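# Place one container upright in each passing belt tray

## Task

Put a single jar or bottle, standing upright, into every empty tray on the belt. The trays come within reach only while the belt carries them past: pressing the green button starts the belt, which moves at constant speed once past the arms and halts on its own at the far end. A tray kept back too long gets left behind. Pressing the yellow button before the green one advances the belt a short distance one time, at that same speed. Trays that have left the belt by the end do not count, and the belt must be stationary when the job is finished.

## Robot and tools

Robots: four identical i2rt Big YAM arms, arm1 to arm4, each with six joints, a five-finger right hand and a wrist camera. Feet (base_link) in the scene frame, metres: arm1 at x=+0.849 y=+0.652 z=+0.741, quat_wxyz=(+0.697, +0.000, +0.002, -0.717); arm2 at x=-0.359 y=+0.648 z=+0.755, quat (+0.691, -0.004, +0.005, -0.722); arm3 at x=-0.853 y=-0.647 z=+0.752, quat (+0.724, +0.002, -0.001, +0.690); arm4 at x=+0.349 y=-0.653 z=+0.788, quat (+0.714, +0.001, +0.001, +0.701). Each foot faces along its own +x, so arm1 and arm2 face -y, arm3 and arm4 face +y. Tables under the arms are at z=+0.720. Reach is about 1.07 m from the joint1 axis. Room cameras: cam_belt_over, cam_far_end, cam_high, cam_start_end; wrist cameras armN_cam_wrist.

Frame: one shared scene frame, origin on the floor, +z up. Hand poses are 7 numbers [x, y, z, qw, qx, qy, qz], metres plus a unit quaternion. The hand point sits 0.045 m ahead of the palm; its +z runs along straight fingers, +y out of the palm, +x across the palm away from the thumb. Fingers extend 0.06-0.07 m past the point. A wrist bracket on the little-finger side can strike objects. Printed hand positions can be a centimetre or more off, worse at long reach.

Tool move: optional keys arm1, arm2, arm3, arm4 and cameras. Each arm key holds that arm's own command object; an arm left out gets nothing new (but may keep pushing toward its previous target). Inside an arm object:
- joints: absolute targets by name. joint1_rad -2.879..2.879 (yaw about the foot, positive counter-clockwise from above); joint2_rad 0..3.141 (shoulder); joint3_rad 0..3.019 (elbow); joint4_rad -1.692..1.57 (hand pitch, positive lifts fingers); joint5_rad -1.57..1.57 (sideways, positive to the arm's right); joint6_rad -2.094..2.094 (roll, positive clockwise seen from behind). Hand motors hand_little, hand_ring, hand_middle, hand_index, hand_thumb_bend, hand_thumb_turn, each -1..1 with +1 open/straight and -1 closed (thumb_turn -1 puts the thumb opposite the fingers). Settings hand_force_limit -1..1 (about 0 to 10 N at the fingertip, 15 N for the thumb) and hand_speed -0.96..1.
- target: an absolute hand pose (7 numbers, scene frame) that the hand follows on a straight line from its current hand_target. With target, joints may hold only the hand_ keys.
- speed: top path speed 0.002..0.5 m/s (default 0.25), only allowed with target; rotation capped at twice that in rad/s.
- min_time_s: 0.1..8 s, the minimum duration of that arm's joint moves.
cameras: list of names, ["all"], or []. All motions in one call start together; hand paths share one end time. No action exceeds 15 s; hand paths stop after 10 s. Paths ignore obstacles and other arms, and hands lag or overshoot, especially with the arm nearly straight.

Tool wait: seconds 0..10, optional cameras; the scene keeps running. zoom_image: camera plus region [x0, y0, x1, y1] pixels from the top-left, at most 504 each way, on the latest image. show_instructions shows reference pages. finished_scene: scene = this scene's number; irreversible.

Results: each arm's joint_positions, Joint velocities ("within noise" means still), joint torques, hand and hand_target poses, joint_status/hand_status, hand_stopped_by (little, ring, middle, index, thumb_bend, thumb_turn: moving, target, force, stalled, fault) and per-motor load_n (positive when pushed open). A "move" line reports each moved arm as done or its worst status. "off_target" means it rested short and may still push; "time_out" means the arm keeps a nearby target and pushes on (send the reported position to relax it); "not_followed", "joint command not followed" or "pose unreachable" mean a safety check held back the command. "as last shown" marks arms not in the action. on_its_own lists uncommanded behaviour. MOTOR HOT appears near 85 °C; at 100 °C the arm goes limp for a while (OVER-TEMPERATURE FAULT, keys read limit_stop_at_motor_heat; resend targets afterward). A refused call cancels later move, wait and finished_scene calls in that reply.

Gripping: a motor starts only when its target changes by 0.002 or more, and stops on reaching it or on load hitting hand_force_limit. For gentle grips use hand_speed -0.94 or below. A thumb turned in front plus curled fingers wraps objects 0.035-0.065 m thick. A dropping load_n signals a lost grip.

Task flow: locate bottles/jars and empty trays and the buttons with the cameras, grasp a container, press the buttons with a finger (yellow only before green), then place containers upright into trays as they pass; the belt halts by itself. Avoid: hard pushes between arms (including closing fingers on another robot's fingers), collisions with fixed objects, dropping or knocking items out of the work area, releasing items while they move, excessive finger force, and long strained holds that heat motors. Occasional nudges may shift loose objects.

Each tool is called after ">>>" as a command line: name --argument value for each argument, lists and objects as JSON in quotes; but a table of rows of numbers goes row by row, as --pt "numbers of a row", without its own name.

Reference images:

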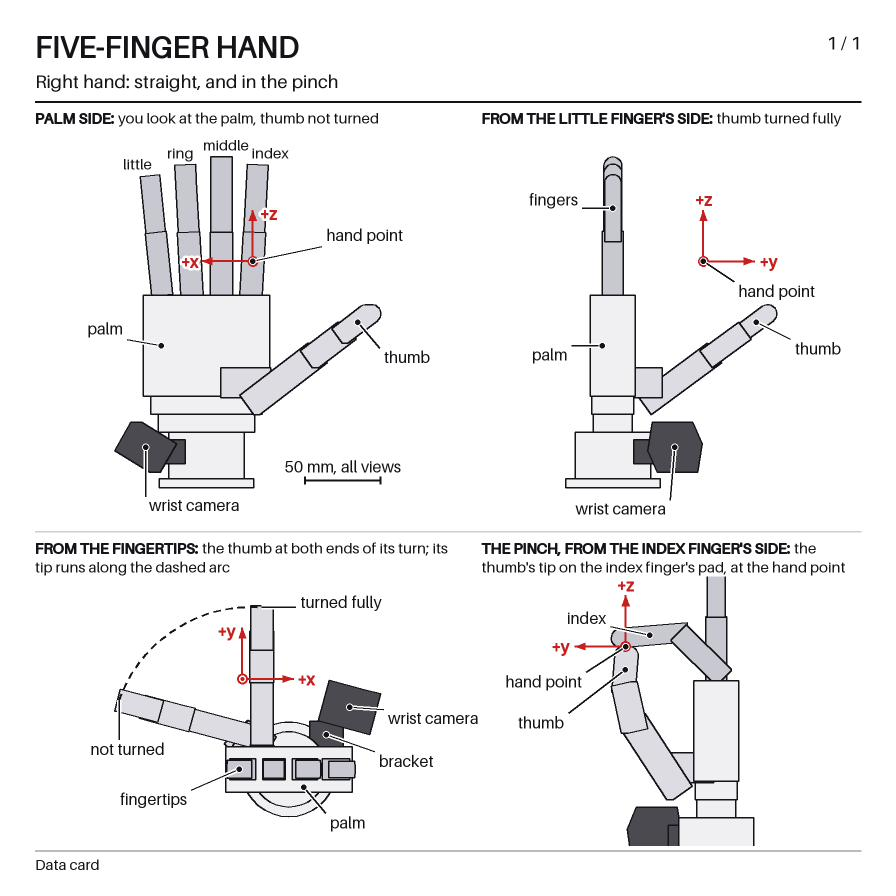

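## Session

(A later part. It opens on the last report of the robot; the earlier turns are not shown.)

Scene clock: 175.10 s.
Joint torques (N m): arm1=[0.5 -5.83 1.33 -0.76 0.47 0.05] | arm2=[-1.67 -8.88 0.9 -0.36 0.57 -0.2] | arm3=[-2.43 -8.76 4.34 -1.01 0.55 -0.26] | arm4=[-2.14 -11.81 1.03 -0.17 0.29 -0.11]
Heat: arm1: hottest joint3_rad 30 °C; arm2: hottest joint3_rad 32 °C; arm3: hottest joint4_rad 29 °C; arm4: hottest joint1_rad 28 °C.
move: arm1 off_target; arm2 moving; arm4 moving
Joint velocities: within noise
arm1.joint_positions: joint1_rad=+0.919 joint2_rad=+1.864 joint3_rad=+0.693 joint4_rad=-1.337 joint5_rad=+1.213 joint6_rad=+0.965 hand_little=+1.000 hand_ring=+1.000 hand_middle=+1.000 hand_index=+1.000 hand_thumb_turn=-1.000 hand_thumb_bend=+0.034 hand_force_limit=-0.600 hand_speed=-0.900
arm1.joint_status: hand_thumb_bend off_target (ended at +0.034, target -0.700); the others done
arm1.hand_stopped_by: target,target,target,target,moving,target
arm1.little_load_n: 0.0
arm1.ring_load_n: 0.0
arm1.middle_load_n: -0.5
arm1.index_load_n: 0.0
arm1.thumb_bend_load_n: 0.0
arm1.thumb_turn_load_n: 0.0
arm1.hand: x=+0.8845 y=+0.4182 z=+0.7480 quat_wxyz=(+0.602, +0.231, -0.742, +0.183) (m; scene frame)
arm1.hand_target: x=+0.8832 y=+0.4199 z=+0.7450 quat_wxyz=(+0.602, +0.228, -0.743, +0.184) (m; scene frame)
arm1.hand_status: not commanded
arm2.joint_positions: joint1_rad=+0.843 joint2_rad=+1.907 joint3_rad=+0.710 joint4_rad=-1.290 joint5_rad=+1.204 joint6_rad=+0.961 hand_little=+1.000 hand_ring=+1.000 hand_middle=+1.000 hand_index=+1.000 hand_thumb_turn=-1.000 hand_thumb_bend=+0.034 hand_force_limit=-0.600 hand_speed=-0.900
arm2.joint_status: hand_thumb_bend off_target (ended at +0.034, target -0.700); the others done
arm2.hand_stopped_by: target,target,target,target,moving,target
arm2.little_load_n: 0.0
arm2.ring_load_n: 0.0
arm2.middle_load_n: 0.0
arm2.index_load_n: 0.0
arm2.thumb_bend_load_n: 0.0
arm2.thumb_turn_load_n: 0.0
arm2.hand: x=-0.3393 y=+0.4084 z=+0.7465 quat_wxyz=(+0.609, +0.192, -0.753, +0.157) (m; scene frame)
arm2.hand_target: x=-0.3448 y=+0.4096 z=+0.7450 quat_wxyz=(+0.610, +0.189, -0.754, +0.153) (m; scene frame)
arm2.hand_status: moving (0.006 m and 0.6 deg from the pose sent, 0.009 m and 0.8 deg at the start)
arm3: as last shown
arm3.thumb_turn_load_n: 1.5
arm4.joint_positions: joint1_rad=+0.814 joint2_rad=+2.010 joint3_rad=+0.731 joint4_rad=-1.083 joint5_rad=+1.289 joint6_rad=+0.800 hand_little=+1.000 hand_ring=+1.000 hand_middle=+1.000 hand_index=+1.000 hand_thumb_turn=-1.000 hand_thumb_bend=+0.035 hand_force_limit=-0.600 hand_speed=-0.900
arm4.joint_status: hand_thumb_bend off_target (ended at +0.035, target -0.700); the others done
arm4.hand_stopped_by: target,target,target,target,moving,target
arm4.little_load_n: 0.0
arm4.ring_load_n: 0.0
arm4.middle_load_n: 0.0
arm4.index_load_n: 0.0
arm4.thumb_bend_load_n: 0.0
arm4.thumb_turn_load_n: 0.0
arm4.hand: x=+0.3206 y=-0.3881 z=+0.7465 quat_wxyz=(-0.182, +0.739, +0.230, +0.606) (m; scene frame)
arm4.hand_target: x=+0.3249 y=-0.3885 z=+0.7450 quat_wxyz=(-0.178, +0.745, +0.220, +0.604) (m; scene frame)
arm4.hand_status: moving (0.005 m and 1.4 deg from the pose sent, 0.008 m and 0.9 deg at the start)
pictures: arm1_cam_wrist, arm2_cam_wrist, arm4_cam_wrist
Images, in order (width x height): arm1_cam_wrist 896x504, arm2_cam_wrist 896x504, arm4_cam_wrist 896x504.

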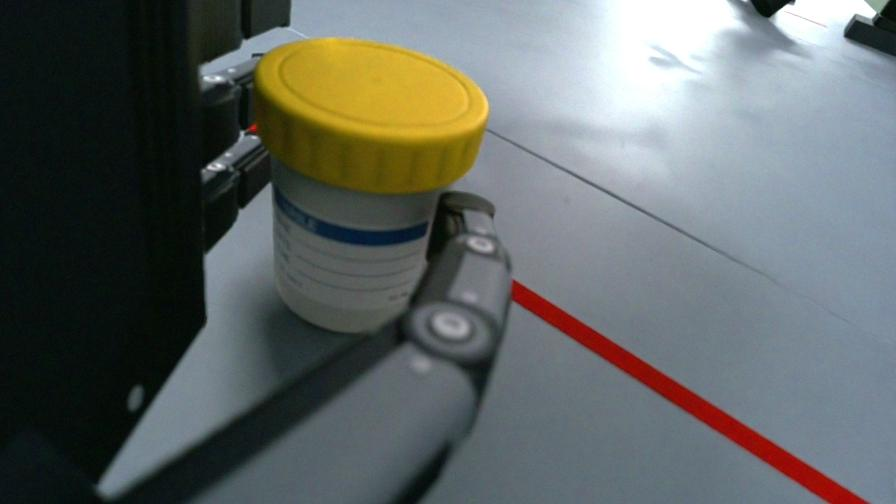

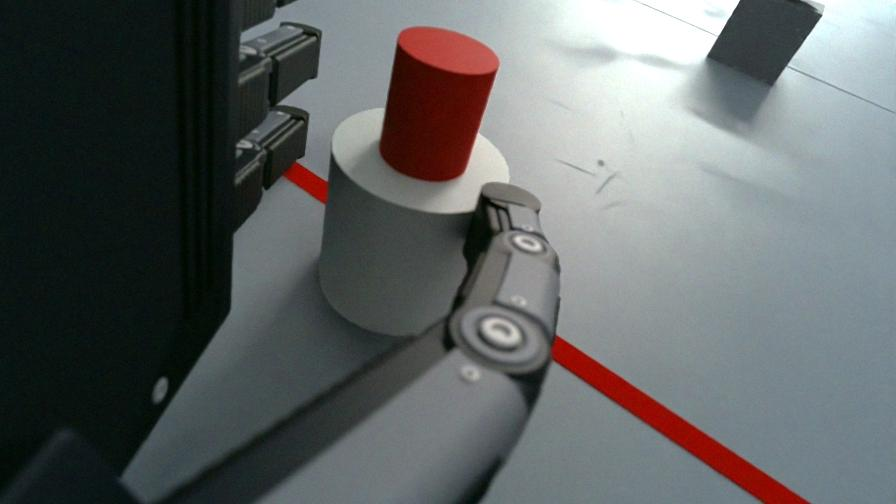

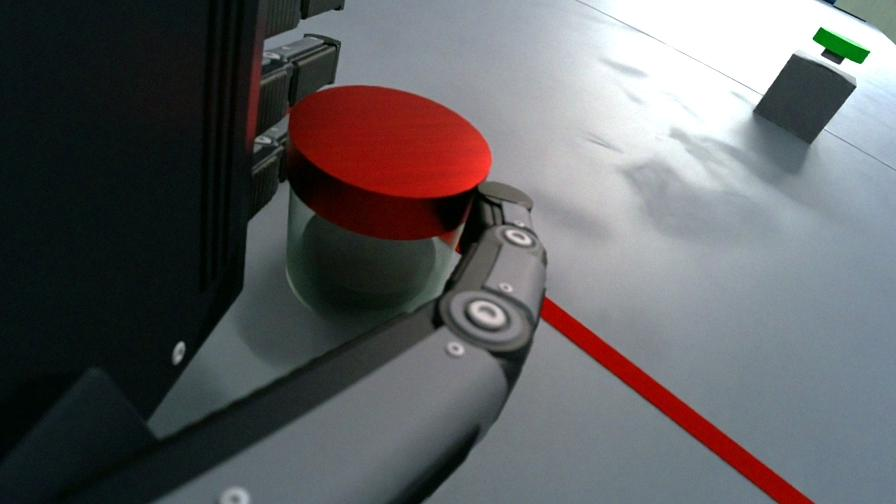

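>>> move --arm2 '{"joints": {"hand_thumb_bend": -0.8}}' --arm1 '{"joints": {"hand_thumb_bend": -0.8}}' --arm4 '{"joints": {"hand_thumb_bend": -0.8}}' --cameras '["arm1_cam_wrist", "arm2_cam_wrist", "arm4_cam_wrist"]'

Scene clock: 181.30 s.
Joint torques (N m): arm1=[0.62 -5.77 1.33 -0.77 0.47 0.05] | arm2=[-1.67 -9.05 1.14 -0.43 0.53 -0.08] | arm3=[-2.78 -8.59 4.42 -1.14 0.54 -0.26] | arm4=[-2.26 -12.1 0.99 -0.16 0.28 -0.11]
Heat: arm1: hottest joint3_rad 29 °C; arm2: hottest joint3_rad 31 °C; arm3: hottest joint4_rad 29 °C; arm4: hottest joint1_rad 28 °C.
move: arm1 off_target; arm2 done; arm4 off_target
Joint velocities: within noise
arm1.joint_positions: joint1_rad=+0.919 joint2_rad=+1.864 joint3_rad=+0.693 joint4_rad=-1.337 joint5_rad=+1.213 joint6_rad=+0.965 hand_little=+1.000 hand_ring=+1.000 hand_middle=+1.000 hand_index=+1.000 hand_thumb_turn=-1.000 hand_thumb_bend=-0.132 hand_force_limit=-0.600 hand_speed=-0.900
arm1.joint_status: hand_thumb_bend off_target (ended at -0.132, target -0.800)
arm1.hand_stopped_by: target,target,target,target,force,target
arm1.little_load_n: 0.0
arm1.ring_load_n: 0.0
arm1.middle_load_n: 0.0
arm1.index_load_n: 0.0
arm1.thumb_bend_load_n: 3.5
arm1.thumb_turn_load_n: 1.0
arm1.hand: x=+0.8845 y=+0.4182 z=+0.7480 quat_wxyz=(+0.602, +0.231, -0.742, +0.183) (m; scene frame)
arm1.hand_target: x=+0.8832 y=+0.4199 z=+0.7450 quat_wxyz=(+0.602, +0.228, -0.743, +0.184) (m; scene frame)
arm1.hand_status: not commanded
arm2.joint_positions: joint1_rad=+0.843 joint2_rad=+1.907 joint3_rad=+0.710 joint4_rad=-1.290 joint5_rad=+1.204 joint6_rad=+0.961 hand_little=+1.000 hand_ring=+1.000 hand_middle=+1.000 hand_index=+1.000 hand_thumb_turn=-1.000 hand_thumb_bend=-0.800 hand_force_limit=-0.600 hand_speed=-0.900
arm2.joint_status: all done
arm2.hand_stopped_by: target,target,target,target,target,target
arm2.little_load_n: 0.0
arm2.ring_load_n: 0.0
arm2.middle_load_n: 0.0
arm2.index_load_n: 0.0
arm2.thumb_bend_load_n: 0.0
arm2.thumb_turn_load_n: 0.0
arm2.hand: x=-0.3393 y=+0.4083 z=+0.7465 quat_wxyz=(+0.609, +0.192, -0.753, +0.157) (m; scene frame)
arm2.hand_target: x=-0.3449 y=+0.4096 z=+0.7451 quat_wxyz=(+0.611, +0.189, -0.754, +0.153) (m; scene frame)
arm2.hand_status: not commanded
arm3: as last shown
arm4.joint_positions: joint1_rad=+0.814 joint2_rad=+2.010 joint3_rad=+0.731 joint4_rad=-1.083 joint5_rad=+1.289 joint6_rad=+0.800 hand_little=+1.000 hand_ring=+1.000 hand_middle=+1.000 hand_index=+1.000 hand_thumb_turn=-1.000 hand_thumb_bend=-0.068 hand_force_limit=-0.600 hand_speed=-0.900
arm4.joint_status: hand_thumb_bend off_target (ended at -0.068, target -0.800)
arm4.hand_stopped_by: target,target,target,target,force,target
arm4.little_load_n: 0.0
arm4.ring_load_n: 0.0
arm4.middle_load_n: 0.0
arm4.index_load_n: 0.0
arm4.thumb_bend_load_n: 3.5
arm4.thumb_turn_load_n: 0.5
arm4.hand: x=+0.3206 y=-0.3881 z=+0.7465 quat_wxyz=(-0.182, +0.739, +0.230, +0.606) (m; scene frame)
arm4.hand_target: x=+0.3249 y=-0.3885 z=+0.7450 quat_wxyz=(-0.178, +0.745, +0.220, +0.604) (m; scene frame)
arm4.hand_status: not commanded
pictures: arm1_cam_wrist, arm2_cam_wrist, arm4_cam_wrist
Images, in order (width x height): arm1_cam_wrist 896x504, arm2_cam_wrist 896x504, arm4_cam_wrist 896x504.

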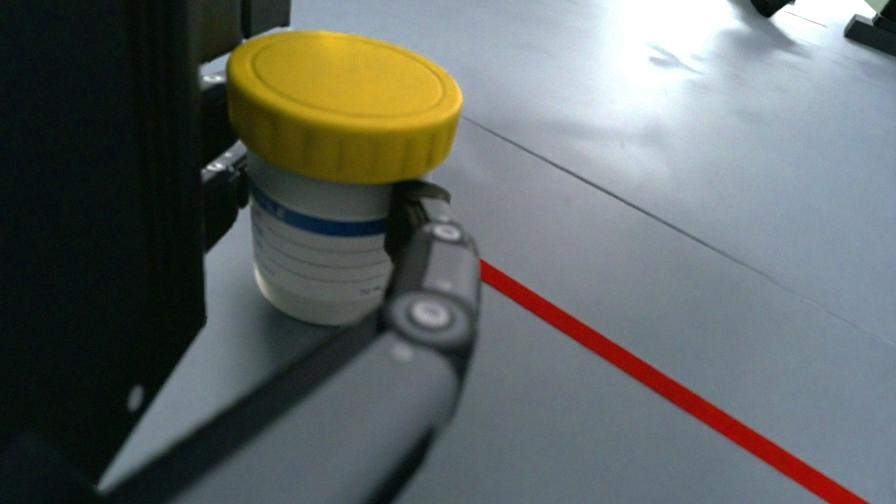

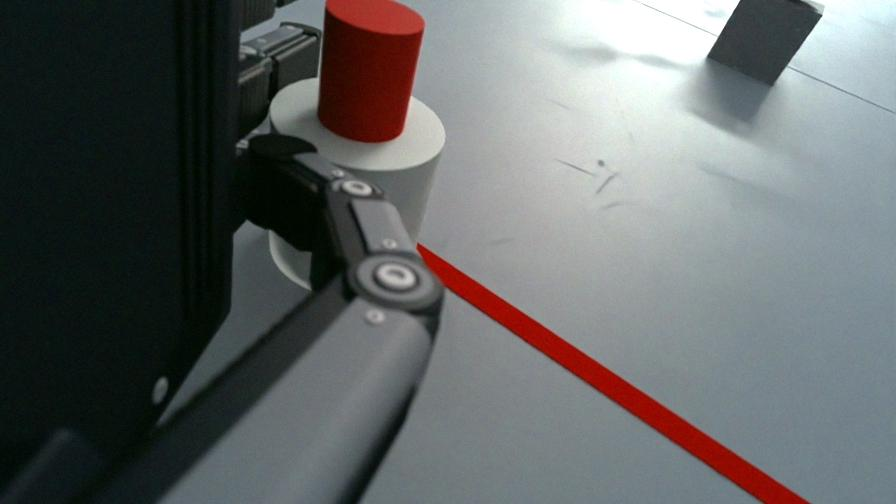

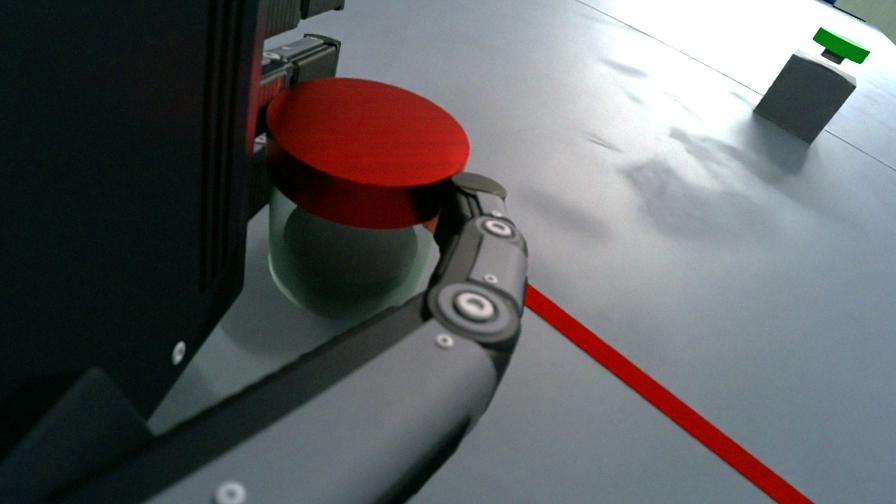

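>>> move --arm2 '{"joints": {"hand_thumb_bend": 1.0, "hand_speed": -0.5}}' --arm1 '{"joints": {"hand_index": 0.0, "hand_middle": 0.2, "hand_speed": -0.93}}' --arm4 '{"joints": {"hand_index": 0.0, "hand_middle": 0.2, "hand_speed": -0.93}}' --cameras '["arm1_cam_wrist", "arm2_cam_wrist", "arm4_cam_wrist"]'

Scene clock: 185.93 s.
Joint torques (N m): arm1=[0.62 -5.83 1.33 -0.77 0.48 0.05] | arm2=[-0.91 -9.52 0.9 -0.31 0.6 -0.17] | arm3=[-2.84 -8.7 4.34 -1.1 0.56 -0.23] | arm4=[-1.67 -11.81 1.03 -0.29 0.19 -0.1]
Heat: arm1: hottest joint3_rad 29 °C; arm2: hottest joint3_rad 31 °C; arm3: hottest joint4_rad 29 °C; arm4: hottest joint1_rad 28 °C.
move: arm1 off_target; arm2 done; arm4 off_target
Joint velocities: within noise
arm1.joint_positions: joint1_rad=+0.919 joint2_rad=+1.864 joint3_rad=+0.693 joint4_rad=-1.337 joint5_rad=+1.213 joint6_rad=+0.965 hand_little=+1.000 hand_ring=+1.000 hand_middle=+0.949 hand_index=+0.824 hand_thumb_turn=-1.000 hand_thumb_bend=-0.131 hand_force_limit=-0.600 hand_speed=-0.930
arm1.joint_status: hand_middle off_target (ended at +0.949, target +0.200); hand_index off_target (ended at +0.824, target +0.000); the others done
arm1.hand_stopped_by: target,target,force,force,force,target
arm1.little_load_n: 0.0
arm1.ring_load_n: 0.0
arm1.middle_load_n: 1.0
arm1.index_load_n: 2.5
arm1.thumb_bend_load_n: 9.5
arm1.thumb_turn_load_n: 1.0
arm1.hand: x=+0.8845 y=+0.4182 z=+0.7480 quat_wxyz=(+0.602, +0.231, -0.742, +0.183) (m; scene frame)
arm1.hand_target: x=+0.8832 y=+0.4199 z=+0.7450 quat_wxyz=(+0.602, +0.228, -0.743, +0.185) (m; scene frame)
arm1.hand_status: not commanded
arm2.joint_positions: joint1_rad=+0.843 joint2_rad=+1.907 joint3_rad=+0.710 joint4_rad=-1.290 joint5_rad=+1.204 joint6_rad=+0.961 hand_little=+1.000 hand_ring=+1.000 hand_middle=+1.000 hand_index=+1.000 hand_thumb_turn=-1.000 hand_thumb_bend=+1.000 hand_force_limit=-0.600 hand_speed=-0.500
arm2.joint_status: all done
arm2.hand_stopped_by: target,target,target,target,target,target
arm2.little_load_n: 0.0
arm2.ring_load_n: 0.0
arm2.middle_load_n: 0.0
arm2.index_load_n: 0.0
arm2.thumb_bend_load_n: 0.0
arm2.thumb_turn_load_n: 0.5
arm2.hand: x=-0.3393 y=+0.4083 z=+0.7465 quat_wxyz=(+0.609, +0.192, -0.753, +0.157) (m; scene frame)
arm2.hand_target: x=-0.3449 y=+0.4096 z=+0.7451 quat_wxyz=(+0.611, +0.189, -0.754, +0.153) (m; scene frame)
arm2.hand_status: not commanded
arm3.joint_positions: joint1_rad=+1.314 joint2_rad=+1.580 joint3_rad=+0.594 joint4_rad=-1.444 joint5_rad=+1.243 joint6_rad=+0.883 hand_little=+1.000 hand_ring=+1.000 hand_middle=+0.917 hand_index=+0.962 hand_thumb_turn=-1.000 hand_thumb_bend=-0.212 hand_force_limit=-0.600 hand_speed=-0.930
arm3.joint_status: not commanded
arm3.hand_stopped_by: target,target,force,force,force,target
arm3.little_load_n: 0.0
arm3.ring_load_n: 0.0
arm3.middle_load_n: 2.0
arm3.index_load_n: 0.0
arm3.thumb_bend_load_n: 8.5
arm3.thumb_turn_load_n: 1.5
arm3.hand: x=-0.9415 y=-0.4483 z=+0.8241 quat_wxyz=(-0.306, +0.680, +0.377, +0.550) (m; scene frame)
arm3.hand_target: x=-0.9439 y=-0.4445 z=+0.8299 quat_wxyz=(-0.303, +0.681, +0.374, +0.552) (m; scene frame)
arm3.hand_status: not commanded
arm4.joint_positions: joint1_rad=+0.810 joint2_rad=+2.010 joint3_rad=+0.731 joint4_rad=-1.080 joint5_rad=+1.291 joint6_rad=+0.798 hand_little=+1.000 hand_ring=+1.000 hand_middle=+0.923 hand_index=+0.883 hand_thumb_turn=-1.000 hand_thumb_bend=-0.067 hand_force_limit=-0.600 hand_speed=-0.930
arm4.joint_status: hand_middle off_target (ended at +0.923, target +0.200); hand_index off_target (ended at +0.883, target +0.000); the others done
arm4.hand_stopped_by: target,target,force,force,force,target
arm4.little_load_n: 0.0
arm4.ring_load_n: 0.0
arm4.middle_load_n: 1.5
arm4.index_load_n: 2.0
arm4.thumb_bend_load_n: 9.5
arm4.thumb_turn_load_n: 0.5
arm4.hand: x=+0.3215 y=-0.3874 z=+0.7464 quat_wxyz=(-0.182, +0.739, +0.228, +0.607) (m; scene frame)
arm4.hand_target: x=+0.3249 y=-0.3885 z=+0.7451 quat_wxyz=(-0.178, +0.745, +0.220, +0.604) (m; scene frame)
arm4.hand_status: not commanded
pictures: arm1_cam_wrist, arm2_cam_wrist, arm4_cam_wrist
Images, in order (width x height): arm1_cam_wrist 896x504, arm2_cam_wrist 896x504, arm4_cam_wrist 896x504.

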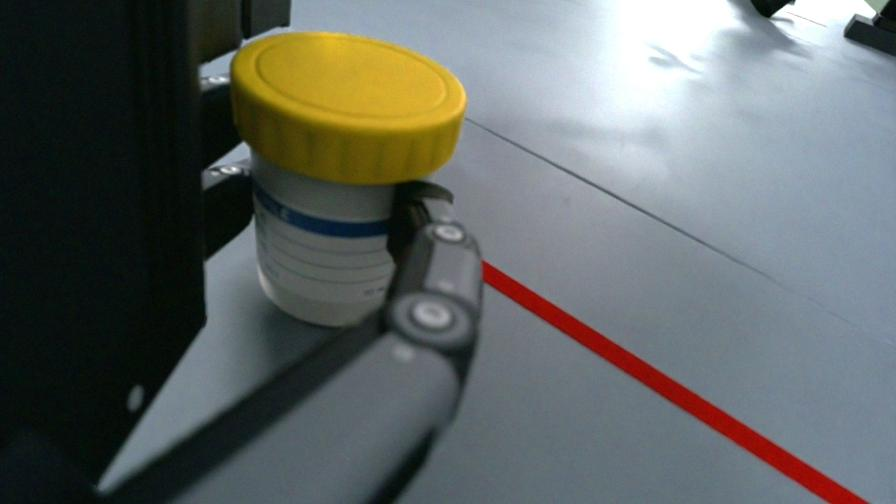

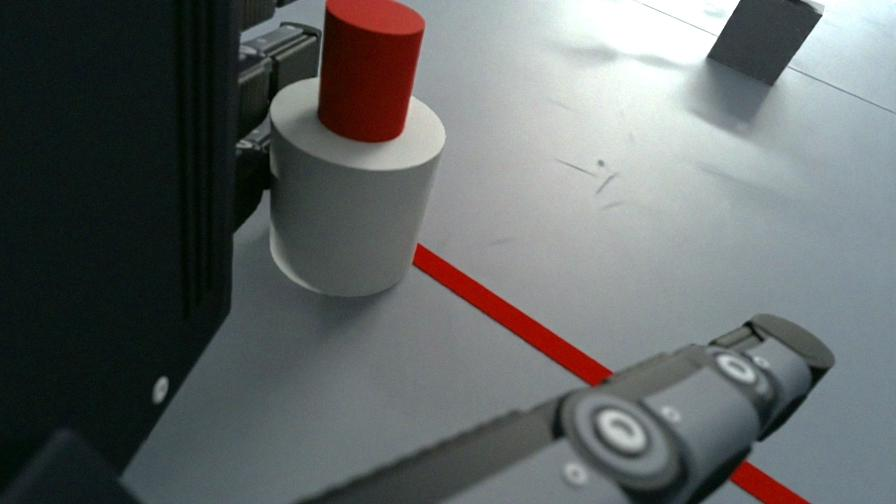

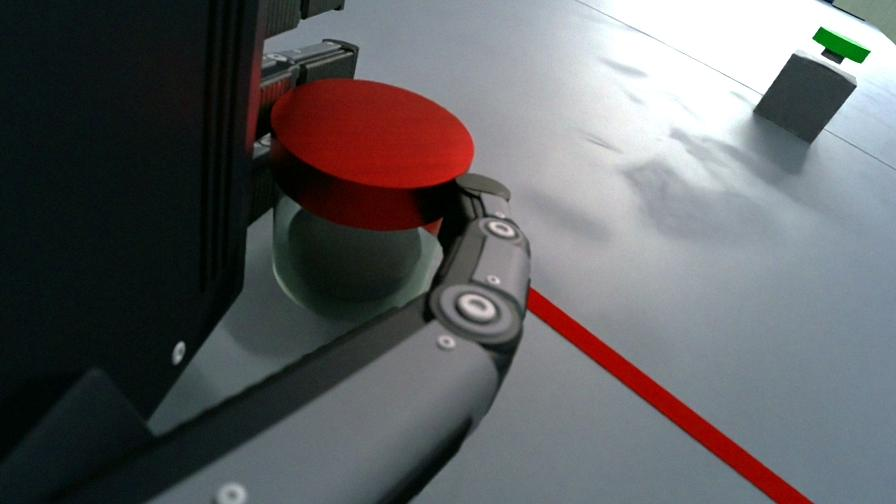

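>>> move --arm2 '{"target": [-0.3545, 0.3880, 0.745, 0.6104, 0.1893, -0.7537, 0.1533], "speed": 0.05}' --arm1 '{"target": [0.8832, 0.4200, 0.85, 0.6017, 0.2278, -0.743, 0.1845], "speed": 0.06}' --arm4 '{"target": [0.3250, -0.3884, 0.85, -0.1782, 0.7453, 0.2201, 0.6036], "speed": 0.06}' --cameras '["arm1_cam_wrist", "arm2_cam_wrist", "arm4_cam_wrist"]'

Scene clock: 189.00 s.
Joint torques (N m): arm1=[0.67 -5.01 5.87 -1.59 0.46 0.04] | arm2=[-2.02 -10.75 1.7 -0.16 0.42 -0.11] | arm3=[-2.32 -9.47 4.16 -0.94 0.58 -0.26] | arm4=[-1.79 -10.7 4.3 -1.8 0.68 -0.11]
Heat: arm1: hottest joint3_rad 29 °C; arm2: hottest joint3_rad 31 °C; arm3: hottest joint4_rad 29 °C; arm4: hottest joint1_rad 28 °C.
move: arm1 off_target; arm2 done; arm4 done
Joint velocities: within noise
arm1.joint_positions: joint1_rad=+0.919 joint2_rad=+1.574 joint3_rad=+0.693 joint4_rad=-1.653 joint5_rad=+1.212 joint6_rad=+0.965 hand_little=+1.000 hand_ring=+1.000 hand_middle=+0.949 hand_index=+0.824 hand_thumb_turn=-1.000 hand_thumb_bend=-0.131 hand_force_limit=-0.600 hand_speed=-0.930
arm1.joint_status: not commanded
arm1.hand_stopped_by: target,target,force,force,force,target
arm1.little_load_n: 0.0
arm1.ring_load_n: 0.0
arm1.middle_load_n: 1.5
arm1.index_load_n: 2.5
arm1.thumb_bend_load_n: 9.5
arm1.thumb_turn_load_n: 0.5
arm1.hand: x=+0.8739 y=+0.4267 z=+0.8453 quat_wxyz=(+0.608, +0.238, -0.737, +0.174) (m; scene frame)
arm1.hand_target: x=+0.8830 y=+0.4201 z=+0.8500 quat_wxyz=(+0.601, +0.228, -0.743, +0.184) (m; scene frame)
arm1.hand_status: off_target (0.012 m and 1.9 deg from the pose sent, 0.102 m and 0.4 deg at the start)
arm2.joint_positions: joint1_rad=+0.768 joint2_rad=+1.901 joint3_rad=+0.710 joint4_rad=-1.178 joint5_rad=+1.265 joint6_rad=+0.812 hand_little=+1.000 hand_ring=+1.000 hand_middle=+1.000 hand_index=+1.000 hand_thumb_turn=-1.000 hand_thumb_bend=+1.000 hand_force_limit=-0.600 hand_speed=-0.500
arm2.joint_status: not commanded
arm2.hand_stopped_by: target,target,target,target,target,target
arm2.little_load_n: 0.0
arm2.ring_load_n: 0.0
arm2.middle_load_n: 0.0
arm2.index_load_n: -0.5
arm2.thumb_bend_load_n: 0.0
arm2.thumb_turn_load_n: 0.0
arm2.hand: x=-0.3526 y=+0.3894 z=+0.7448 quat_wxyz=(+0.614, +0.198, -0.749, +0.151) (m; scene frame)
arm2.hand_target: x=-0.3545 y=+0.3880 z=+0.7450 quat_wxyz=(+0.611, +0.189, -0.753, +0.153) (m; scene frame)
arm2.hand_status: done (0.002 m and 1.3 deg from the pose sent, 0.025 m and 0.6 deg at the start)
arm3: as last shown
arm3.thumb_bend_load_n: 9.0
arm3.thumb_turn_load_n: 1.0
arm4.joint_positions: joint1_rad=+0.807 joint2_rad=+1.701 joint3_rad=+0.716 joint4_rad=-1.358 joint5_rad=+1.280 joint6_rad=+0.798 hand_little=+1.000 hand_ring=+1.000 hand_middle=+0.923 hand_index=+0.883 hand_thumb_turn=-1.000 hand_thumb_bend=-0.067 hand_force_limit=-0.600 hand_speed=-0.930
arm4.joint_status: not commanded
arm4.hand_stopped_by: target,target,force,force,force,target
arm4.little_load_n: 0.0
arm4.ring_load_n: 0.0
arm4.middle_load_n: 1.0
arm4.index_load_n: 1.5
arm4.thumb_bend_load_n: 9.5
arm4.thumb_turn_load_n: 1.0
arm4.hand: x=+0.3248 y=-0.3913 z=+0.8431 quat_wxyz=(-0.182, +0.745, +0.222, +0.603) (m; scene frame)
arm4.hand_target: x=+0.3251 y=-0.3885 z=+0.8499 quat_wxyz=(-0.178, +0.745, +0.220, +0.604) (m; scene frame)
arm4.hand_status: done (0.007 m and 0.5 deg from the pose sent, 0.104 m and 1.3 deg at the start)
pictures: arm1_cam_wrist, arm2_cam_wrist, arm4_cam_wrist
Images, in order (width x height): arm1_cam_wrist 896x504, arm2_cam_wrist 896x504, arm4_cam_wrist 896x504.

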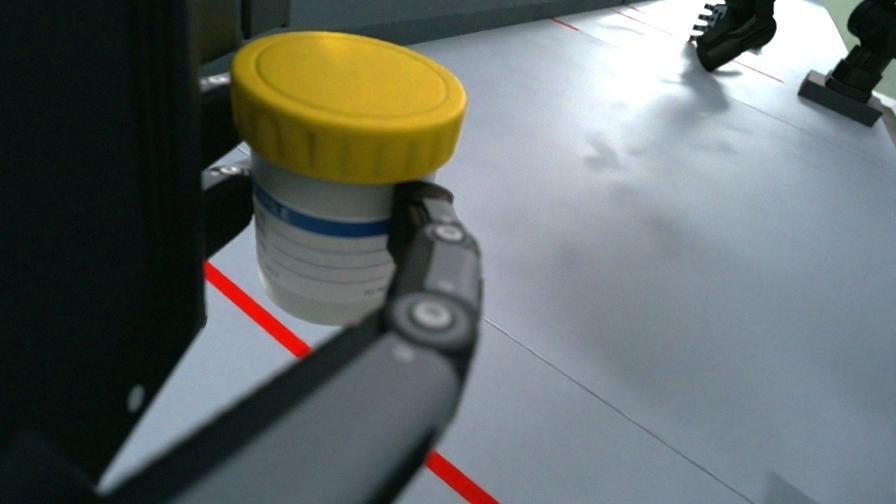

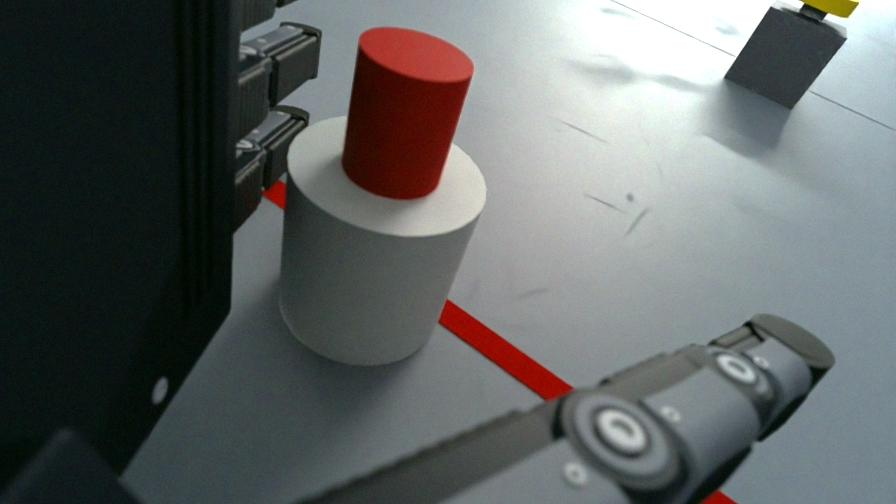

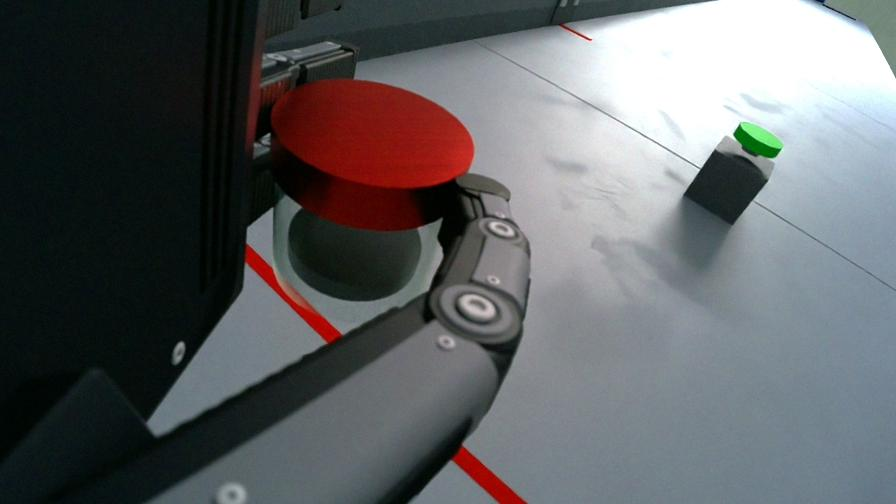

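>>> move --arm2 '{"joints": {"hand_thumb_bend": 0.2, "hand_speed": -0.8, "hand_force_limit": -0.6}}'

>>> move --arm2 '{"joints": {"hand_thumb_bend": -0.8, "hand_speed": -0.9, "hand_force_limit": -0.6}}' --cameras '["arm2_cam_wrist"]'

>>> move --arm2 '{"joints": {"hand_index": 0.0, "hand_middle": 0.2, "hand_speed": -0.93}}' --cameras '["arm2_cam_wrist"]'

Scene clock: 193.00 s.
Joint torques (N m): arm1=[0.56 -5.07 5.87 -1.59 0.45 0.03] | arm2=[-1.61 -11.63 1.74 -0.02 0.39 -0.1] | arm3=[-2.96 -8.94 4.37 -0.99 0.53 -0.26] | arm4=[-1.44 -10.52 4.27 -1.72 0.68 -0.11]
Heat: arm1: hottest joint3_rad 29 °C; arm2: hottest joint3_rad 31 °C; arm3: hottest joint4_rad 29 °C; arm4: hottest joint1_rad 28 °C.
move: arm2 done
Joint velocities: within noise
arm1, arm3, arm4: as last shown
arm1.little_load_n: 0.5
arm1.middle_load_n: 1.0
arm1.thumb_turn_load_n: 1.0
arm2.joint_positions: joint1_rad=+0.768 joint2_rad=+1.901 joint3_rad=+0.710 joint4_rad=-1.178 joint5_rad=+1.265 joint6_rad=+0.812 hand_little=+1.000 hand_ring=+1.000 hand_middle=+1.000 hand_index=+1.000 hand_thumb_turn=-1.000 hand_thumb_bend=+0.200 hand_force_limit=-0.600 hand_speed=-0.800
arm2.joint_status: all done
arm2.hand_stopped_by: target,target,target,target,target,target
arm2.little_load_n: 0.0
arm2.ring_load_n: 0.0
arm2.middle_load_n: 0.0
arm2.index_load_n: -0.5
arm2.thumb_bend_load_n: 0.0
arm2.thumb_turn_load_n: 0.5
arm2.hand: x=-0.3526 y=+0.3894 z=+0.7449 quat_wxyz=(+0.614, +0.199, -0.749, +0.151) (m; scene frame)
arm2.hand_target: x=-0.3545 y=+0.3880 z=+0.7450 quat_wxyz=(+0.611, +0.189, -0.753, +0.153) (m; scene frame)
arm2.hand_status: not commanded
arm3.thumb_turn_load_n: 1.5
arm4.thumb_bend_load_n: 10.0
pictures: none

Scene clock: 197.23 s.
Joint torques (N m): arm1=[0.56 -5.07 5.87 -1.58 0.45 0.03] | arm2=[-1.38 -10.4 1.77 -0.12 0.42 -0.16] | arm3=[-2.9 -8.76 4.3 -1.17 0.54 -0.24] | arm4=[-1.55 -11.11 4.36 -1.77 0.7 -0.12]
Heat: arm1: hottest joint3_rad 29 °C; arm2: hottest joint3_rad 31 °C; arm3: hottest joint4_rad 29 °C; arm4: hottest joint1_rad 28 °C.
move: arm2 off_target
Joint velocities: within noise
arm1, arm3, arm4: as last shown
arm1.little_load_n: 0.0
arm1.index_load_n: 3.0
arm2.joint_positions: joint1_rad=+0.768 joint2_rad=+1.900 joint3_rad=+0.710 joint4_rad=-1.178 joint5_rad=+1.265 joint6_rad=+0.811 hand_little=+1.000 hand_ring=+1.000 hand_middle=+1.000 hand_index=+1.000 hand_thumb_turn=-1.000 hand_thumb_bend=-0.114 hand_force_limit=-0.600 hand_speed=-0.900
arm2.joint_status: hand_thumb_bend off_target (ended at -0.114, target -0.800); the others done
arm2.hand_stopped_by: target,target,target,target,force,target
arm2.little_load_n: 0.0
arm2.ring_load_n: 0.0
arm2.middle_load_n: 0.0
arm2.index_load_n: 0.0
arm2.thumb_bend_load_n: 3.5
arm2.thumb_turn_load_n: -0.5
arm2.hand: x=-0.3526 y=+0.3894 z=+0.7450 quat_wxyz=(+0.614, +0.199, -0.749, +0.151) (m; scene frame)
arm2.hand_target: x=-0.3544 y=+0.3880 z=+0.7451 quat_wxyz=(+0.611, +0.189, -0.754, +0.153) (m; scene frame)
arm2.hand_status: not commanded
arm3.thumb_turn_load_n: 1.0
arm4.index_load_n: 1.0
arm4.thumb_bend_load_n: 9.5
pictures: arm2_cam_wrist
Images, in order (width x height): arm2_cam_wrist 896x504.

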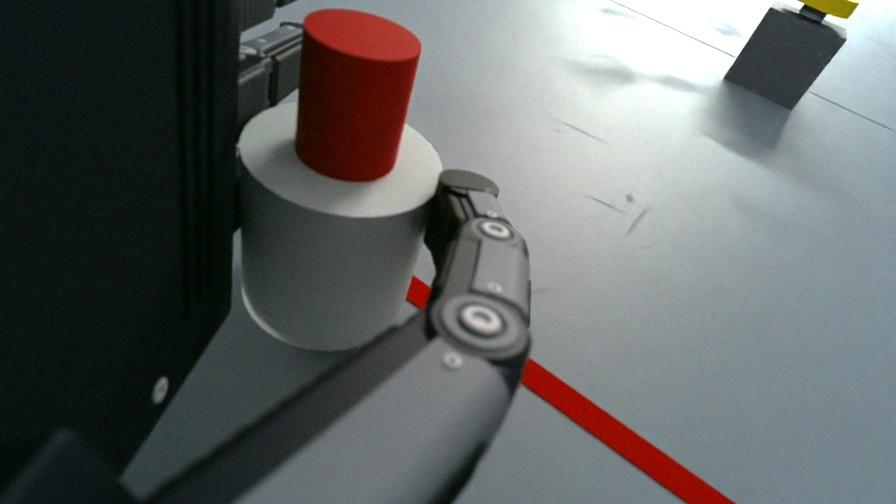

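Scene clock: 201.40 s.
Joint torques (N m): arm1=[0.62 -5.07 5.87 -1.59 0.46 0.03] | arm2=[-1.9 -11.05 1.76 -0.46 0.28 -0.1] | arm3=[-2.26 -8.29 4.42 -1.2 0.56 -0.27] | arm4=[-1.38 -10.7 4.27 -1.8 0.68 -0.12]
Heat: arm1: hottest joint3_rad 29 °C; arm2: hottest joint3_rad 30 °C; arm3: hottest joint4_rad 29 °C; arm4: hottest joint1_rad 28 °C.
move: arm2 off_target
Joint velocities: within noise
arm1, arm3, arm4: as last shown
arm1.little_load_n: -0.5
arm1.index_load_n: 2.5
arm1.thumb_turn_load_n: 0.5
arm2.joint_positions: joint1_rad=+0.766 joint2_rad=+1.900 joint3_rad=+0.710 joint4_rad=-1.173 joint5_rad=+1.268 joint6_rad=+0.810 hand_little=+1.000 hand_ring=+1.000 hand_middle=+0.838 hand_index=+0.935 hand_thumb_turn=-1.000 hand_thumb_bend=-0.113 hand_force_limit=-0.600 hand_speed=-0.930
arm2.joint_status: hand_middle off_target (ended at +0.838, target +0.200); hand_index off_target (ended at +0.935, target +0.000); the others done
arm2.hand_stopped_by: target,target,force,force,force,target
arm2.little_load_n: 0.0
arm2.ring_load_n: 0.0
arm2.middle_load_n: 2.0
arm2.index_load_n: 0.0
arm2.thumb_bend_load_n: 11.0
arm2.thumb_turn_load_n: 1.0
arm2.hand: x=-0.3526 y=+0.3884 z=+0.7447 quat_wxyz=(+0.614, +0.198, -0.749, +0.153) (m; scene frame)
arm2.hand_target: x=-0.3544 y=+0.3879 z=+0.7451 quat_wxyz=(+0.611, +0.189, -0.754, +0.153) (m; scene frame)
arm2.hand_status: not commanded
arm3.thumb_turn_load_n: 1.5
arm4.index_load_n: 1.5
arm4.thumb_bend_load_n: 10.0
pictures: arm2_cam_wrist
Images, in order (width x height): arm2_cam_wrist 896x504.

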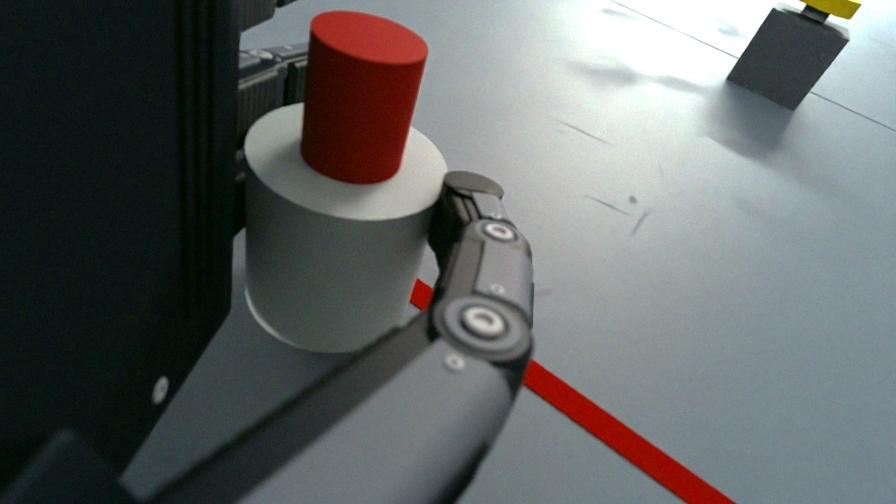

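>>> move --arm2 '{"target": [-0.3545, 0.3880, 0.85, 0.6104, 0.1893, -0.7537, 0.1533], "speed": 0.08}' --arm1 '{"joints": {"joint1_rad": 0.8, "joint2_rad": 1.15, "joint3_rad": 1.1, "joint4_rad": -0.6, "joint5_rad": 0.6, "joint6_rad": -0.4}, "min_time_s": 3}' --arm3 '{"joints": {"joint1_rad": 0.8, "joint2_rad": 1.15, "joint3_rad": 1.1, "joint4_rad": -0.6, "joint5_rad": 0.6, "joint6_rad": -0.4}, "min_time_s": 3}' --arm4 '{"joints": {"joint1_rad": 0.3, "joint2_rad": 1.25, "joint3_rad": 1.0, "joint4_rad": -1.35, "joint5_rad": 0.6, "joint6_rad": -0.4}, "min_time_s": 3}' --cameras '["arm1_cam_wrist", "arm2_cam_wrist", "arm3_cam_wrist", "arm4_cam_wrist", "cam_high"]'

Scene clock: 208.60 s.
Joint torques (N m): arm1=[-0.15 -4.72 12.22 1.7 0.32 -0.24] | arm2=[-0.73 -8.7 6.16 -1.25 0.55 -0.16] | arm3=[-2.14 -9 11.86 3.02 0.19 -0.25] | arm4=[-1.61 -8.76 10.4 0.42 0.51 -0.11]
Heat: arm1: hottest joint3_rad 29 °C; arm2: hottest joint3_rad 30 °C; arm3: hottest joint4_rad 29 °C; arm4: hottest joint1_rad 28 °C.
move: arm1 done; arm2 off_target; arm3 done; arm4 done
Joint velocities: within noise
arm1.joint_positions: joint1_rad=+0.810 joint2_rad=+1.152 joint3_rad=+1.049 joint4_rad=-0.614 joint5_rad=+0.603 joint6_rad=-0.384 hand_little=+1.000 hand_ring=+1.000 hand_middle=+0.949 hand_index=+0.824 hand_thumb_turn=-1.000 hand_thumb_bend=-0.131 hand_force_limit=-0.600 hand_speed=-0.930
arm1.joint_status: all done
arm1.hand_stopped_by: target,target,force,force,force,target
arm1.little_load_n: 0.0
arm1.ring_load_n: 0.0
arm1.middle_load_n: 1.0
arm1.index_load_n: 2.5
arm1.thumb_bend_load_n: 9.5
arm1.thumb_turn_load_n: 1.0
arm1.hand: x=+1.0870 y=+0.2606 z=+0.9973 quat_wxyz=(+0.187, +0.376, -0.794, +0.439) (m; scene frame)
arm1.hand_target: x=+1.0927 y=+0.2480 z=+1.0268 quat_wxyz=(+0.182, +0.364, -0.786, +0.464) (m; scene frame)
arm1.hand_status: not commanded
arm2.joint_positions: joint1_rad=+0.761 joint2_rad=+1.602 joint3_rad=+0.710 joint4_rad=-1.468 joint5_rad=+1.264 joint6_rad=+0.804 hand_little=+1.000 hand_ring=+1.000 hand_middle=+0.838 hand_index=+0.935 hand_thumb_turn=-1.000 hand_thumb_bend=-0.113 hand_force_limit=-0.600 hand_speed=-0.930
arm2.joint_status: not commanded
arm2.hand_stopped_by: target,target,force,force,force,target
arm2.little_load_n: 0.0
arm2.ring_load_n: 0.0
arm2.middle_load_n: 2.0
arm2.index_load_n: 0.5
arm2.thumb_bend_load_n: 11.5
arm2.thumb_turn_load_n: 1.5
arm2.hand: x=-0.3588 y=+0.3955 z=+0.8415 quat_wxyz=(+0.613, +0.196, -0.750, +0.149) (m; scene frame)
arm2.hand_target: x=-0.3547 y=+0.3882 z=+0.8500 quat_wxyz=(+0.610, +0.189, -0.754, +0.153) (m; scene frame)
arm2.hand_status: off_target (0.012 m and 1.1 deg from the pose sent, 0.105 m and 1.2 deg at the start)
arm3.joint_positions: joint1_rad=+0.812 joint2_rad=+1.156 joint3_rad=+1.056 joint4_rad=-0.616 joint5_rad=+0.604 joint6_rad=-0.389 hand_little=+1.000 hand_ring=+1.000 hand_middle=+0.917 hand_index=+0.962 hand_thumb_turn=-1.000 hand_thumb_bend=-0.212 hand_force_limit=-0.600 hand_speed=-0.930
arm3.joint_status: all done
arm3.hand_stopped_by: target,target,force,force,force,target
arm3.little_load_n: 0.0
arm3.ring_load_n: 0.0
arm3.middle_load_n: 2.0
arm3.index_load_n: 0.0
arm3.thumb_bend_load_n: 9.0
arm3.thumb_turn_load_n: 1.0
arm3.hand: x=-1.0849 y=-0.2524 z=+1.0135 quat_wxyz=(-0.441, +0.795, +0.370, +0.192) (m; scene frame)
arm3.hand_target: x=-1.0885 y=-0.2406 z=+1.0414 quat_wxyz=(-0.466, +0.789, +0.355, +0.187) (m; scene frame)
arm3.hand_status: not commanded
arm4.joint_positions: joint1_rad=+0.308 joint2_rad=+1.261 joint3_rad=+0.956 joint4_rad=-1.358 joint5_rad=+0.600 joint6_rad=-0.390 hand_little=+1.000 hand_ring=+1.000 hand_middle=+0.923 hand_index=+0.883 hand_thumb_turn=-1.000 hand_thumb_bend=-0.067 hand_force_limit=-0.600 hand_speed=-0.930
arm4.joint_status: all done
arm4.hand_stopped_by: target,target,force,force,force,target
arm4.little_load_n: 0.0
arm4.ring_load_n: 0.0
arm4.middle_load_n: 1.5
arm4.index_load_n: 1.5
arm4.thumb_bend_load_n: 10.0
arm4.thumb_turn_load_n: 0.5
arm4.hand: x=+0.3803 y=-0.3861 z=+0.9542 quat_wxyz=(+0.059, +0.896, +0.331, +0.291) (m; scene frame)
arm4.hand_target: x=+0.3786 y=-0.3706 z=+0.9690 quat_wxyz=(+0.032, +0.899, +0.323, +0.293) (m; scene frame)
arm4.hand_status: not commanded
pictures: arm1_cam_wrist, arm2_cam_wrist, arm3_cam_wrist, arm4_cam_wrist, cam_high
Images, in order (width x height): arm1_cam_wrist 896x504, arm2_cam_wrist 896x504, arm3_cam_wrist 896x504, arm4_cam_wrist 896x504, cam_high 896x504.

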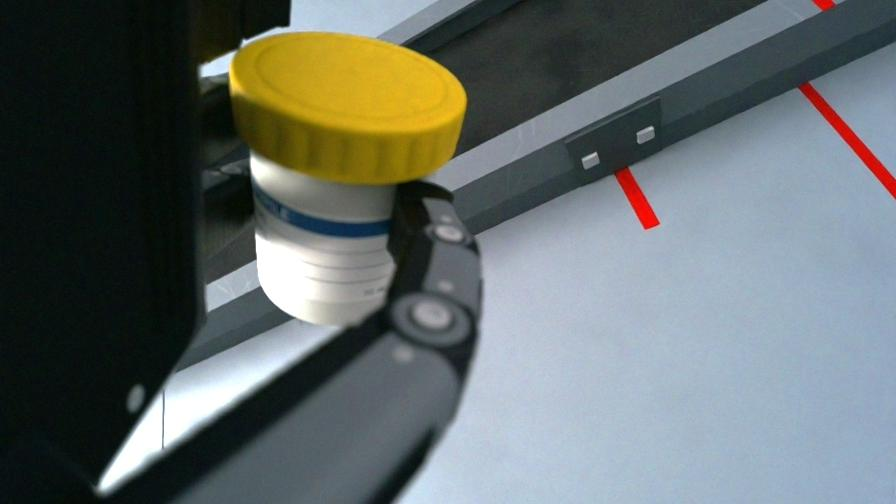

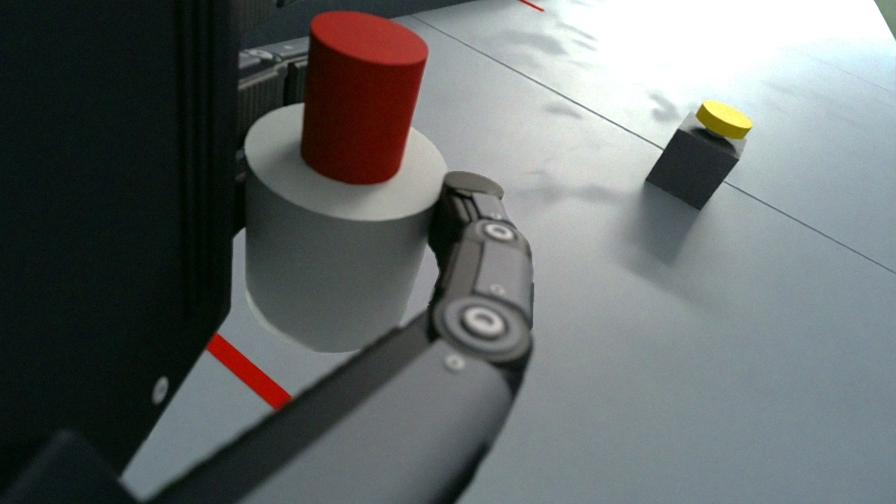

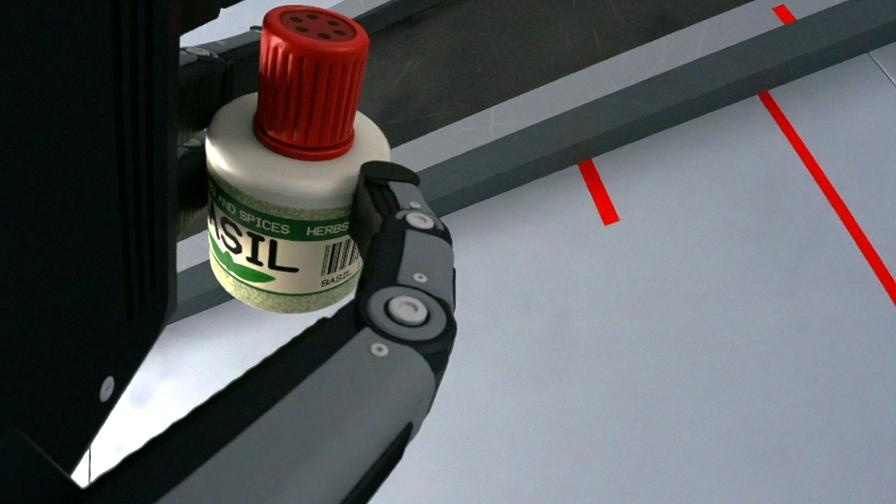

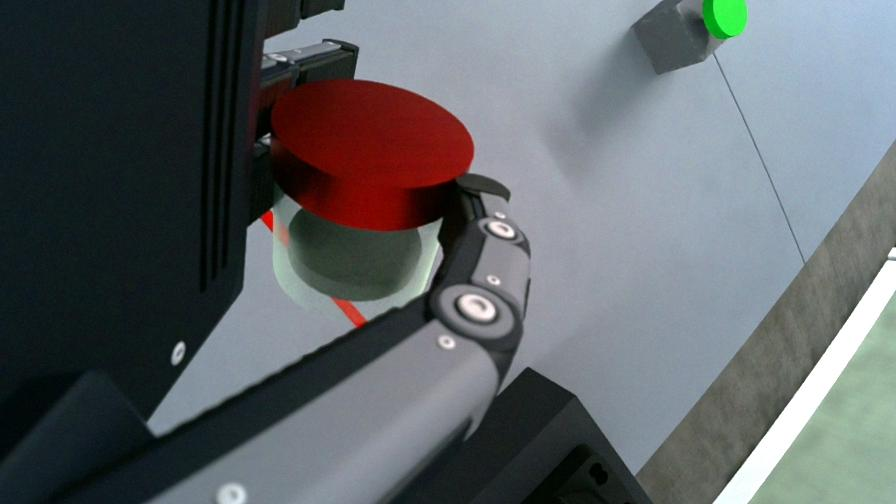

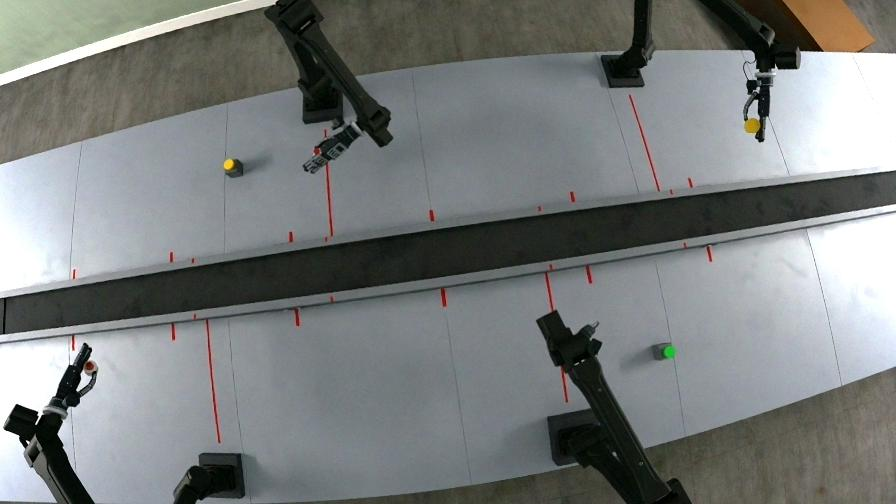

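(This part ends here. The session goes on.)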